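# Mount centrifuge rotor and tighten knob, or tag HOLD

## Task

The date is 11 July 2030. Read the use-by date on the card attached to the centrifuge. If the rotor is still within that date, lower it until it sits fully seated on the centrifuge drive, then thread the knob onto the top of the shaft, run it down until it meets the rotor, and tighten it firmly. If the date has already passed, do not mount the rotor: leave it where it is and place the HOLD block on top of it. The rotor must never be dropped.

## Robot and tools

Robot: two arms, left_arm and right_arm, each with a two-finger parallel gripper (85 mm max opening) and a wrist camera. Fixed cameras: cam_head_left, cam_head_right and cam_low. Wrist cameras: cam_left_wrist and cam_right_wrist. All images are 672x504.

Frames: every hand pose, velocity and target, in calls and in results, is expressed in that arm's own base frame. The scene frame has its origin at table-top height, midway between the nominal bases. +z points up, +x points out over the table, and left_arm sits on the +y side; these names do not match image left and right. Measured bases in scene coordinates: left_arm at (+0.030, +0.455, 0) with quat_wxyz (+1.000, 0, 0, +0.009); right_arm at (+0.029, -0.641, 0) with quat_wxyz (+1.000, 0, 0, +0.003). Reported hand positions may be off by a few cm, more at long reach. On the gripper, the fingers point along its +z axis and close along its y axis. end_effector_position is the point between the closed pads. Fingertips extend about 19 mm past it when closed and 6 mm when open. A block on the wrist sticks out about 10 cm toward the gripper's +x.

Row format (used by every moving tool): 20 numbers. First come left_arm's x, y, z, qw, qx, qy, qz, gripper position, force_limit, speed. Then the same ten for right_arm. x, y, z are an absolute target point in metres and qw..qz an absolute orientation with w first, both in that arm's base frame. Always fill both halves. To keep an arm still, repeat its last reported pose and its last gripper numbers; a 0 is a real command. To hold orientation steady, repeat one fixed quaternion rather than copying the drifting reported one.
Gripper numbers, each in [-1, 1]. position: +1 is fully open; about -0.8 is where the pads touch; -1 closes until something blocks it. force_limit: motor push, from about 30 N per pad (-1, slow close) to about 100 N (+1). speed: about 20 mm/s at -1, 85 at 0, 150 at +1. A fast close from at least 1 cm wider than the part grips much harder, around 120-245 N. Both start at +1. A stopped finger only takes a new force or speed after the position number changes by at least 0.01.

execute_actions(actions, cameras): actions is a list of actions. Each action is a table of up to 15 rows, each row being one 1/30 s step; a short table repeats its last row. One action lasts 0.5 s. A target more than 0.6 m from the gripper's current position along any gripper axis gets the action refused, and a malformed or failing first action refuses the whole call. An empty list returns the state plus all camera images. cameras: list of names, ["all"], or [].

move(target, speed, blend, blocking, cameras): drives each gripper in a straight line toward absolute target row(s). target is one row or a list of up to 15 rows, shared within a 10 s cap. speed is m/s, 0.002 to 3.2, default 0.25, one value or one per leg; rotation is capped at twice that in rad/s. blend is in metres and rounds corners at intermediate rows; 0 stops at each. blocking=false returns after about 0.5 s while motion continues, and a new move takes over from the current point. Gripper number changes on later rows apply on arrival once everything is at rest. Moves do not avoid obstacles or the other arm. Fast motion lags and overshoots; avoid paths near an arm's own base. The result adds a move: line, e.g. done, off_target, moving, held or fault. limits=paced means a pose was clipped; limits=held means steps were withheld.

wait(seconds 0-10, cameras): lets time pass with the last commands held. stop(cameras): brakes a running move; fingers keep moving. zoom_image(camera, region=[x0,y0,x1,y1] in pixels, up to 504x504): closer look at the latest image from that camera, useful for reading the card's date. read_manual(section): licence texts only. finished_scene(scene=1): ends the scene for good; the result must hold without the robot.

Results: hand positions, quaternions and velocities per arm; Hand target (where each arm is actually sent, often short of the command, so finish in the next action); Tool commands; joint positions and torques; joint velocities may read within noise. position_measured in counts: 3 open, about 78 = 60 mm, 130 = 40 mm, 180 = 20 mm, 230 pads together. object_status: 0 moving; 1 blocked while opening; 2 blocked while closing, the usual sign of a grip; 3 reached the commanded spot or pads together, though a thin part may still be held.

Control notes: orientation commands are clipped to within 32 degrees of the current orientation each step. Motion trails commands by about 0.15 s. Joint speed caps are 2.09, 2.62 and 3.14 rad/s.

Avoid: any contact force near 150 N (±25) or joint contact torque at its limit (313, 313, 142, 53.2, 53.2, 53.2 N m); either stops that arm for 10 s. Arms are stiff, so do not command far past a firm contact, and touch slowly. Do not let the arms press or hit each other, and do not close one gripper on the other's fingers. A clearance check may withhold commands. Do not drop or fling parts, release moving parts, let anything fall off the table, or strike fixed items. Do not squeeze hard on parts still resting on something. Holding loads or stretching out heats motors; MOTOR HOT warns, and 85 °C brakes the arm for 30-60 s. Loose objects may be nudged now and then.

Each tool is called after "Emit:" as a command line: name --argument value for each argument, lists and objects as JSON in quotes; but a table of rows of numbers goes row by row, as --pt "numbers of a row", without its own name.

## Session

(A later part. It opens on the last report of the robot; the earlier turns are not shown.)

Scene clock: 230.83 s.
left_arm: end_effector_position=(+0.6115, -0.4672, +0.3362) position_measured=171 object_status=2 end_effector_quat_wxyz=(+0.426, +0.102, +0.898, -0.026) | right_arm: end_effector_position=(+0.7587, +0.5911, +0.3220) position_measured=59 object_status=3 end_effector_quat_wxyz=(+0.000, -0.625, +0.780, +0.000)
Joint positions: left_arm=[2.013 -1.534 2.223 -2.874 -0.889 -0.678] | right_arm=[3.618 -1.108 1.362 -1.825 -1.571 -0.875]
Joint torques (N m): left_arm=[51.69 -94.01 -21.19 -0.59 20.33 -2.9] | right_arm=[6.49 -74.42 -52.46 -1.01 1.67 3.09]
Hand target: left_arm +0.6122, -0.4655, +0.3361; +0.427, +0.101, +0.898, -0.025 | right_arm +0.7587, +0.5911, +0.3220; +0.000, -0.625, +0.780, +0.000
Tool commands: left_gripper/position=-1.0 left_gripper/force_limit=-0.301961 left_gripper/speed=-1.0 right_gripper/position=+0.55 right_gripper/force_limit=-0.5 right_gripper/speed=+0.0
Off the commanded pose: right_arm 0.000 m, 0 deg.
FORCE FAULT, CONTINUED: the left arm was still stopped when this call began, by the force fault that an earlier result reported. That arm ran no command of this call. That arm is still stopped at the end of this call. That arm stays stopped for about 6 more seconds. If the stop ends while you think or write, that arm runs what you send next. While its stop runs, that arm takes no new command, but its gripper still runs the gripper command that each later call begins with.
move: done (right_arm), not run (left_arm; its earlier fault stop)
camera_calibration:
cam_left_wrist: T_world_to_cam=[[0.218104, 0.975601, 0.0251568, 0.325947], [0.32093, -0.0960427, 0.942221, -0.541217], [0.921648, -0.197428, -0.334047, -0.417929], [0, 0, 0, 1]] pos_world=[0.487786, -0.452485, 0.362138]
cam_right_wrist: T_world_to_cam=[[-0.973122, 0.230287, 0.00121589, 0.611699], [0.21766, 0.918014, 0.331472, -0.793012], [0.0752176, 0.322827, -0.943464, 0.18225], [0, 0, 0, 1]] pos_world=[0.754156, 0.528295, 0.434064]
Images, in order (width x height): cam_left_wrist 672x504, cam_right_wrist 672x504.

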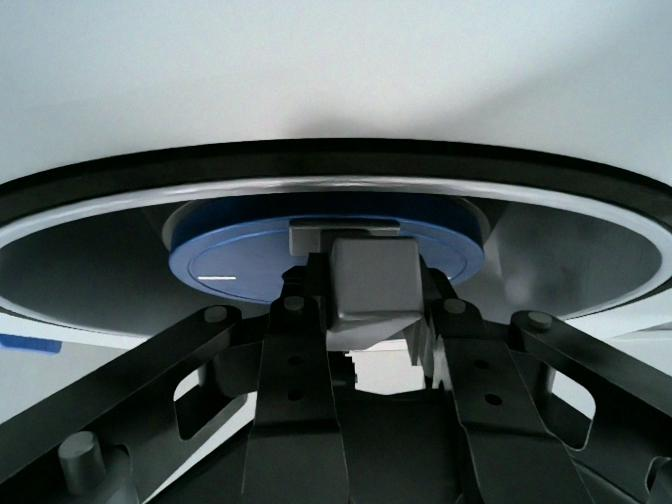

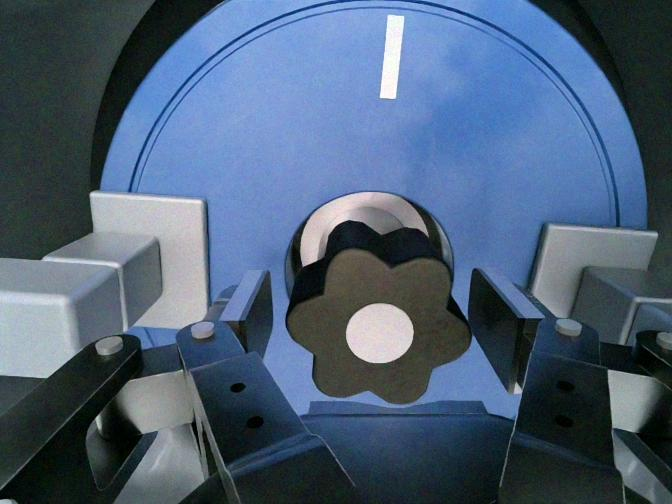

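Emit:
wait --seconds 5.5

Emit:
move --pt "0.6115 -0.4672 0.3362 0.426 0.102 0.898 -0.026 0.3 -0.3 -1 0.7587 0.5911 0.322 0 -0.625 0.780 0 0.55 -0.5 0" --pt "0.5760 -0.4600 0.366 0.426 0.102 0.898 -0.026 1 -0.3 0 0.7587 0.5911 0.36 0 -0.625 0.780 0 0.55 -0.5 0" --speed 0.1 --cameras '["cam_right_wrist","cam_left_wrist"]'

Emit:
zoom_image --camera "cam_left_wrist" --region '[220, 170, 480, 370]'

Scene clock: 236.63 s.
left_arm: end_effector_position=(+0.6115, -0.4672, +0.3362) position_measured=171 object_status=2 end_effector_quat_wxyz=(+0.426, +0.102, +0.898, -0.026) | right_arm: end_effector_position=(+0.7587, +0.5911, +0.3220) position_measured=59 object_status=3 end_effector_quat_wxyz=(+0.000, -0.625, +0.780, +0.000)
Joint positions: left_arm=[2.013 -1.534 2.223 -2.874 -0.889 -0.678] | right_arm=[3.618 -1.108 1.362 -1.825 -1.571 -0.875]
Joint torques (N m): left_arm=[51.34 -95.33 -22.01 -0.77 20.52 -2.93] | right_arm=[5.06 -76.05 -52.52 -1.24 1.06 3.05]
Hand target: left_arm +0.6122, -0.4655, +0.3361; +0.427, +0.101, +0.898, -0.025 | right_arm +0.7587, +0.5911, +0.3220; +0.000, -0.625, +0.780, +0.000
Tool commands: left_gripper/position=-1.0 left_gripper/force_limit=-0.301961 left_gripper/speed=-1.0 right_gripper/position=+0.55 right_gripper/force_limit=-0.5 right_gripper/speed=+0.0
Off the commanded pose: right_arm 0.000 m, 0 deg.
FORCE FAULT, CONTINUED: the left arm was still stopped when this call began, by the force fault that an earlier result reported. Since the last result the stop counts as 11 of the actions that you can send in this scene. That arm is still stopped at the end of this call. That arm stays stopped for about 1 more second. If the stop ends while you think or write, that arm runs what you send next. While its stop runs, that arm takes no new command, but its gripper still runs the gripper command that each later call begins with.
wait: 5.50 s; at rest from the start

Scene clock: 238.90 s.
left_arm: end_effector_position=(+0.6121, -0.4660, +0.3361) position_measured=91 object_status=3 end_effector_quat_wxyz=(+0.427, +0.101, +0.898, -0.025) | right_arm: end_effector_position=(+0.7587, +0.5911, +0.3600) position_measured=59 object_status=3 end_effector_quat_wxyz=(+0.000, -0.625, +0.780, +0.000)
Joint positions: left_arm=[2.014 -1.534 2.224 -2.873 -0.886 -0.678] | right_arm=[3.618 -1.122 1.315 -1.764 -1.571 -0.875]
Joint torques (N m): left_arm=[14.95 -94.69 -35.34 -2.22 2.4 -1.81] | right_arm=[4.73 -73.74 -52.93 -1.07 0.79 2.63]
Hand target: left_arm +0.6121, -0.4660, +0.3361; +0.427, +0.101, +0.898, -0.025 | right_arm +0.7587, +0.5911, +0.3600; +0.000, -0.625, +0.780, +0.000
Tool commands: left_gripper/position=+0.301961 left_gripper/force_limit=-0.301961 left_gripper/speed=-1.0 right_gripper/position=+0.55 right_gripper/force_limit=-0.5 right_gripper/speed=+0.0
Off the commanded pose: right_arm 0.000 m, 0 deg.
FORCE FAULT, CONTINUED: the left arm's stop, for the force fault that an earlier result reported, is over. That arm was still stopped when this call began, so it ran no command of this call; its gripper ran only the gripper command that the call began with. That arm's target is now where it stood when the stop ended, not its last command. That arm accepts commands again.
move: done (right_arm), not run (left_arm; its earlier fault stop)
camera_calibration:
cam_left_wrist: T_world_to_cam=[[0.215682, 0.976086, 0.0271412, 0.325638], [0.319618, -0.0968344, 0.942586, -0.540954], [0.922673, -0.194624, -0.33286, -0.417947], [0, 0, 0, 1]] pos_world=[0.488292, -0.451577, 0.361939]
cam_right_wrist: T_world_to_cam=[[-0.973122, 0.230287, 0.00121589, 0.611652], [0.21766, 0.918014, 0.331472, -0.805608], [0.0752176, 0.322827, -0.943464, 0.218102], [0, 0, 0, 1]] pos_world=[0.754156, 0.528295, 0.472064]
Images, in order (width x height): cam_left_wrist 672x504, cam_right_wrist 672x504.

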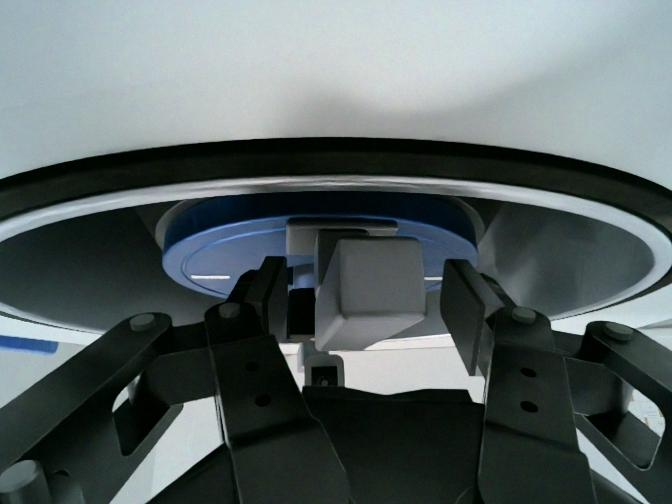

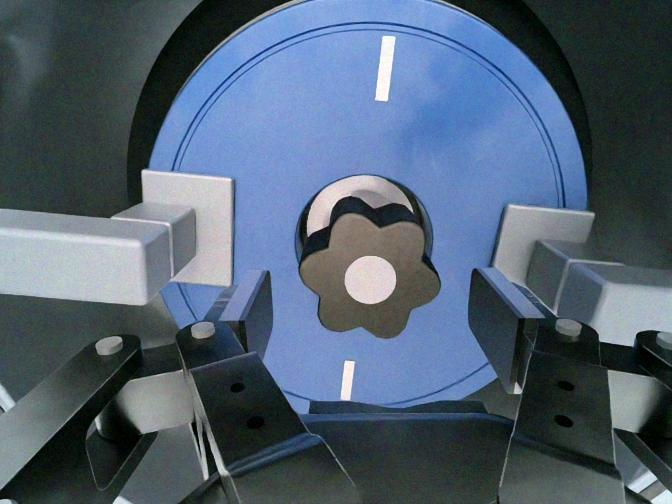

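Scaled by 1.938.

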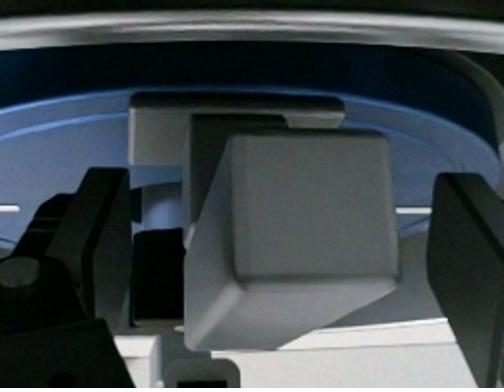

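Emit:
move --pt "0.5371 -0.453 0.401 0.427 0.101 0.898 -0.025 1 -0.3 0 0.7587 0.5911 0.42 0 -0.625 0.780 0 0.55 -0.5 0" --pt "0.50 -0.30 0.42 0.358 0.404 0.823 -0.176 1 -0.3 0 0.72 0.52 0.45 0 -0.625 0.780 0 0.55 -0.5 0" --speed 0.25 --blend '[0.01,0]' --cameras '["all"]'

Emit:
zoom_image --camera "cam_head_left" --region '[200, 150, 320, 240]'

Emit:
zoom_image --camera "cam_left_wrist" --region '[280, 200, 480, 350]'

Emit:
zoom_image --camera "cam_right_wrist" --region '[250, 50, 450, 250]'

Scene clock: 241.67 s.
left_arm: end_effector_position=(+0.5000, -0.3000, +0.4200) position_measured=3 object_status=3 end_effector_quat_wxyz=(+0.358, +0.404, +0.823, -0.176) | right_arm: end_effector_position=(+0.7200, +0.5200, +0.4500) position_measured=59 object_status=3 end_effector_quat_wxyz=(+0.000, -0.625, +0.780, +0.000)
Joint positions: left_arm=[2.328 -1.974 2.399 -2.814 -1.643 0.067] | right_arm=[3.566 -1.268 1.359 -1.662 -1.571 -0.927]
Joint torques (N m): left_arm=[16.04 4.05 -60.39 -1.88 -1.48 3.12] | right_arm=[-15.25 -66.66 -38.14 -1.16 -1.51 -3.38]
Hand target: left_arm +0.5000, -0.3000, +0.4200; +0.358, +0.404, +0.823, -0.176 | right_arm +0.7200, +0.5200, +0.4500; +0.000, -0.625, +0.780, +0.000
Off the commanded pose: left_arm 0.000 m, 0 deg | right_arm 0.000 m, 0 deg.
move: done
camera_calibration:
cam_left_wrist: T_world_to_cam=[[0.79791, 0.602564, -0.0159917, -0.19944], [0.247338, -0.303098, 0.920302, -0.584513], [0.549694, -0.738274, -0.390881, -0.206577], [0, 0, 0, 1]] pos_world=[0.417262, -0.2095, 0.453992]
cam_right_wrist: T_world_to_cam=[[-0.973122, 0.230287, 0.00121589, 0.590257], [0.21766, 0.918014, 0.331472, -0.761746], [0.0752176, 0.322827, -0.943464, 0.328878], [0, 0, 0, 1]] pos_world=[0.715456, 0.457195, 0.562064]

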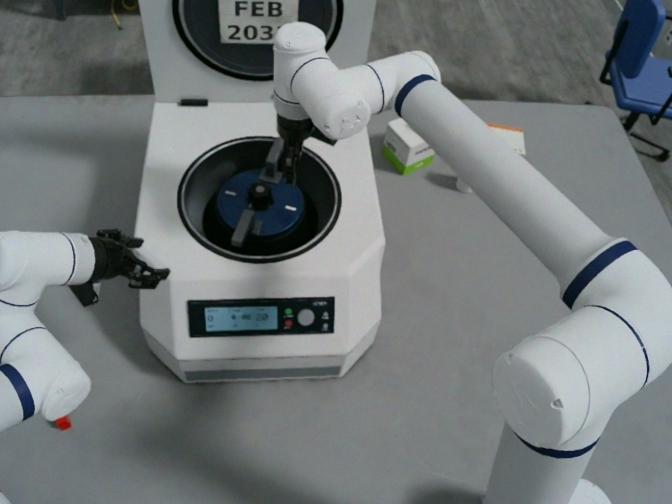

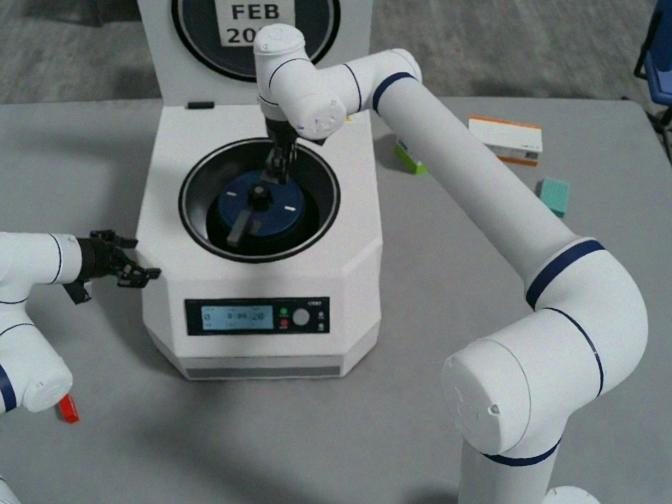

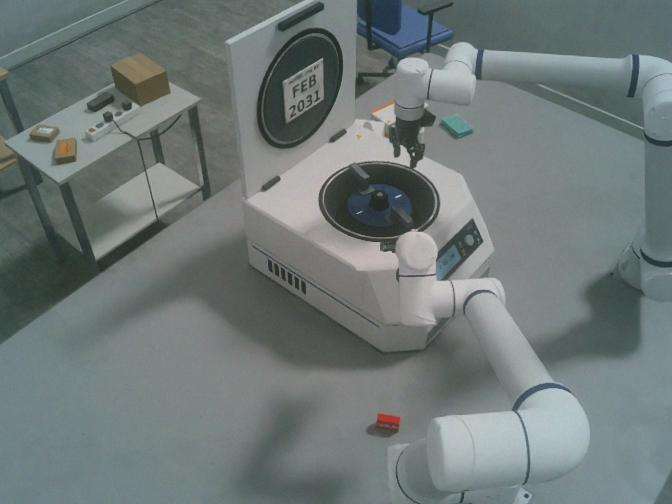

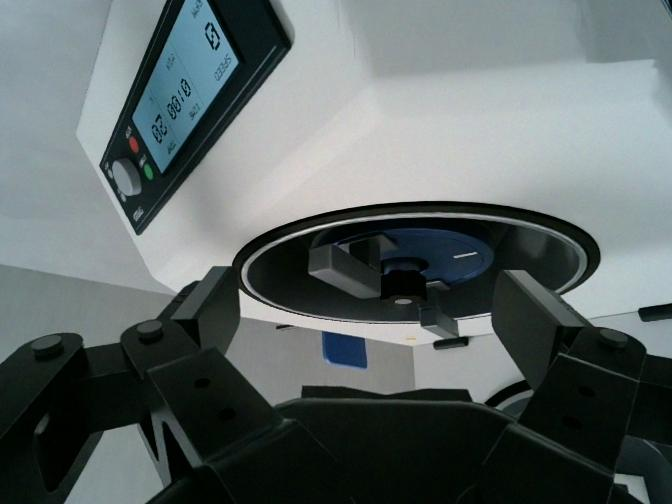

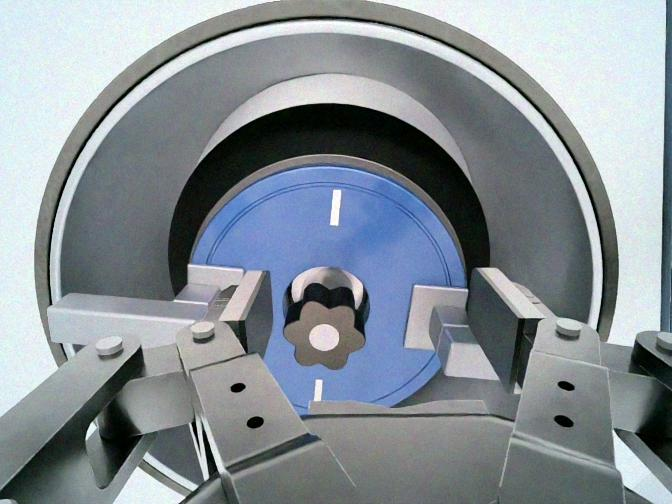

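Scaled by 4.200.

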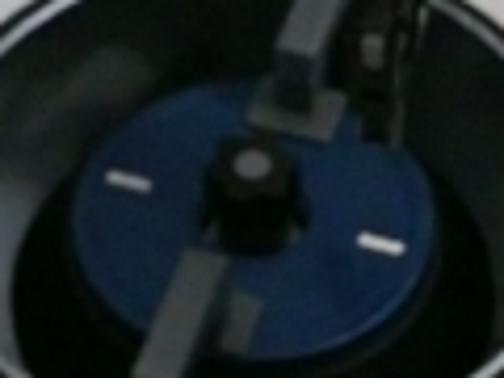

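Scaled by 2.520.

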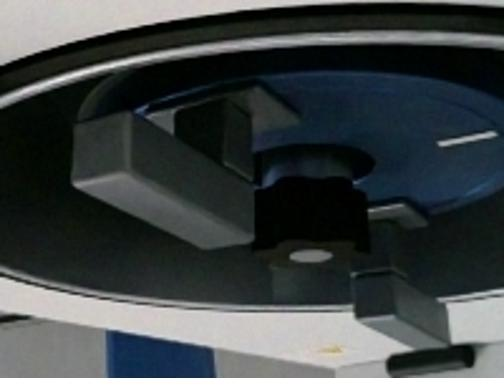

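Scaled by 2.520.

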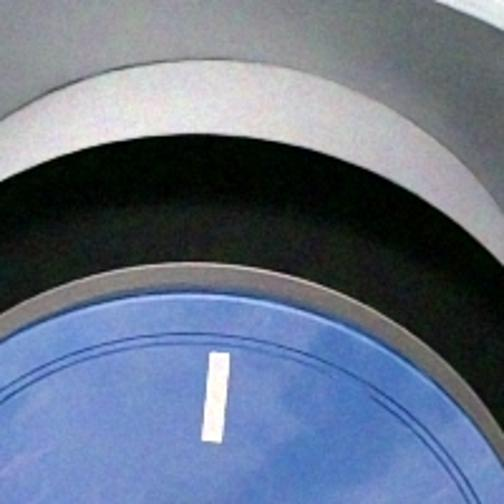

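Emit:
zoom_image --camera "cam_right_wrist" --region '[270, 250, 390, 390]'

Emit:
zoom_image --camera "cam_left_wrist" --region '[360, 240, 450, 320]'

Scaled by 3.600.

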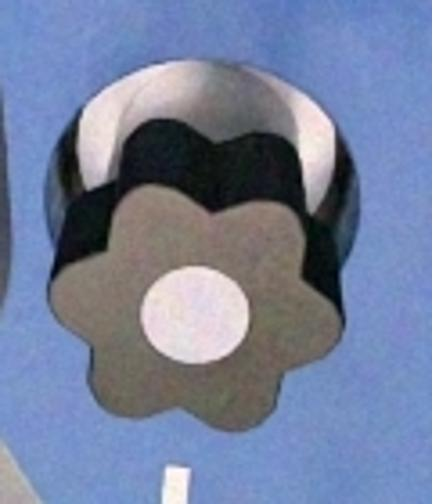

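Scaled by 5.600.

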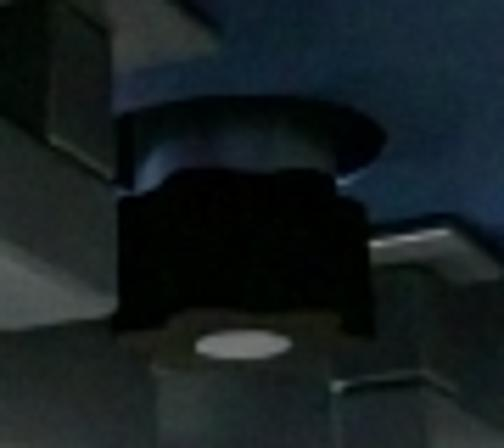

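Emit:
move --pt "0.62 -0.36 0.48 0.15 0.62 0.76 -0.07 1 -0.3 0 0.60 0.30 0.45 0 -0.2588 0.9659 0 0.55 -0.5 0" --pt "0.749 -0.58 0.50 0 0.7071 0.7071 0 1 -0.3 0 0.5 0.15 0.45 0 0.259 0.966 0 0.55 -0.5 0" --speed 0.4 --blend '[0.03,0]' --cameras '["cam_left_wrist","cam_head_left"]'

Emit:
zoom_image --camera "cam_left_wrist" --region '[200, 0, 500, 240]'

Scene clock: 245.50 s.
left_arm: end_effector_position=(+0.7490, -0.5800, +0.5000) position_measured=3 object_status=3 end_effector_quat_wxyz=(+0.000, +0.707, +0.707, +0.000) | right_arm: end_effector_position=(+0.5000, +0.1500, +0.4500) position_measured=59 object_status=3 end_effector_quat_wxyz=(+0.000, +0.259, +0.966, +0.000)
Joint positions: left_arm=[2.294 -1.167 1.133 -1.537 -1.571 0.723] | right_arm=[3.086 -1.895 1.98 -1.655 -1.571 0.468]
Joint torques (N m): left_arm=[-14.28 -119.76 -63.92 -1.39 1.71 3.34] | right_arm=[-19.95 -21.48 -38.97 -0.97 -2.42 3.35]
Hand target: left_arm +0.7490, -0.5800, +0.5000; +0.000, +0.707, +0.707, +0.000 | right_arm +0.5000, +0.1500, +0.4500; +0.000, +0.259, +0.966, +0.000
Off the commanded pose: left_arm 0.000 m, 0 deg | right_arm 0.000 m, 0 deg.
move: done
camera_calibration:
cam_left_wrist: T_world_to_cam=[[0.999816, 0.00369262, -0.0188272, -0.725247], [0.00989651, -0.939938, 0.341201, -0.706518], [-0.0164364, -0.341325, -0.939802, 0.409863], [0, 0, 0, 1]] pos_world=[0.738842, -0.521509, 0.612601]
Images, in order (width x height): cam_head_left 672x504, cam_left_wrist 672x504.

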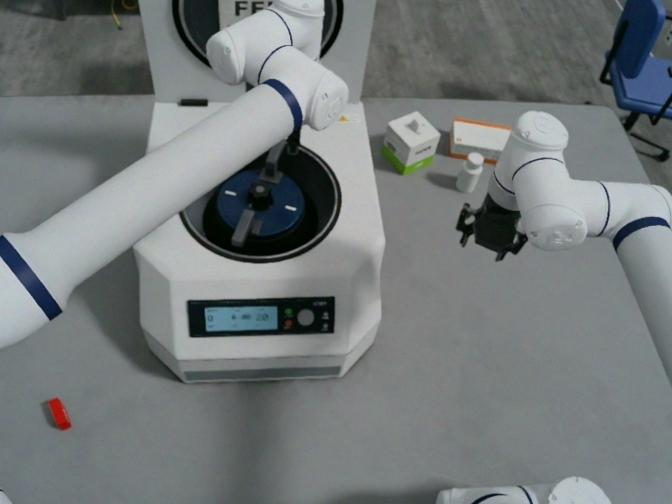

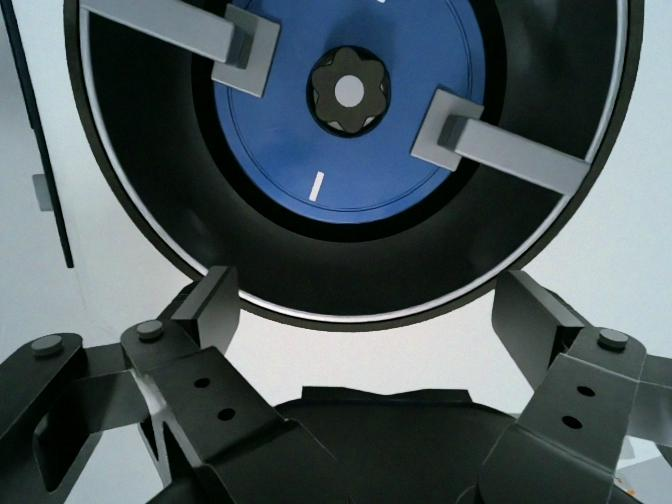

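Scaled by 1.680.

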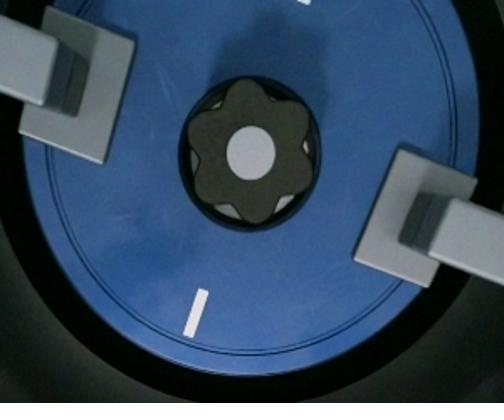

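Emit:
finished_scene

The scene is finished: the task was done.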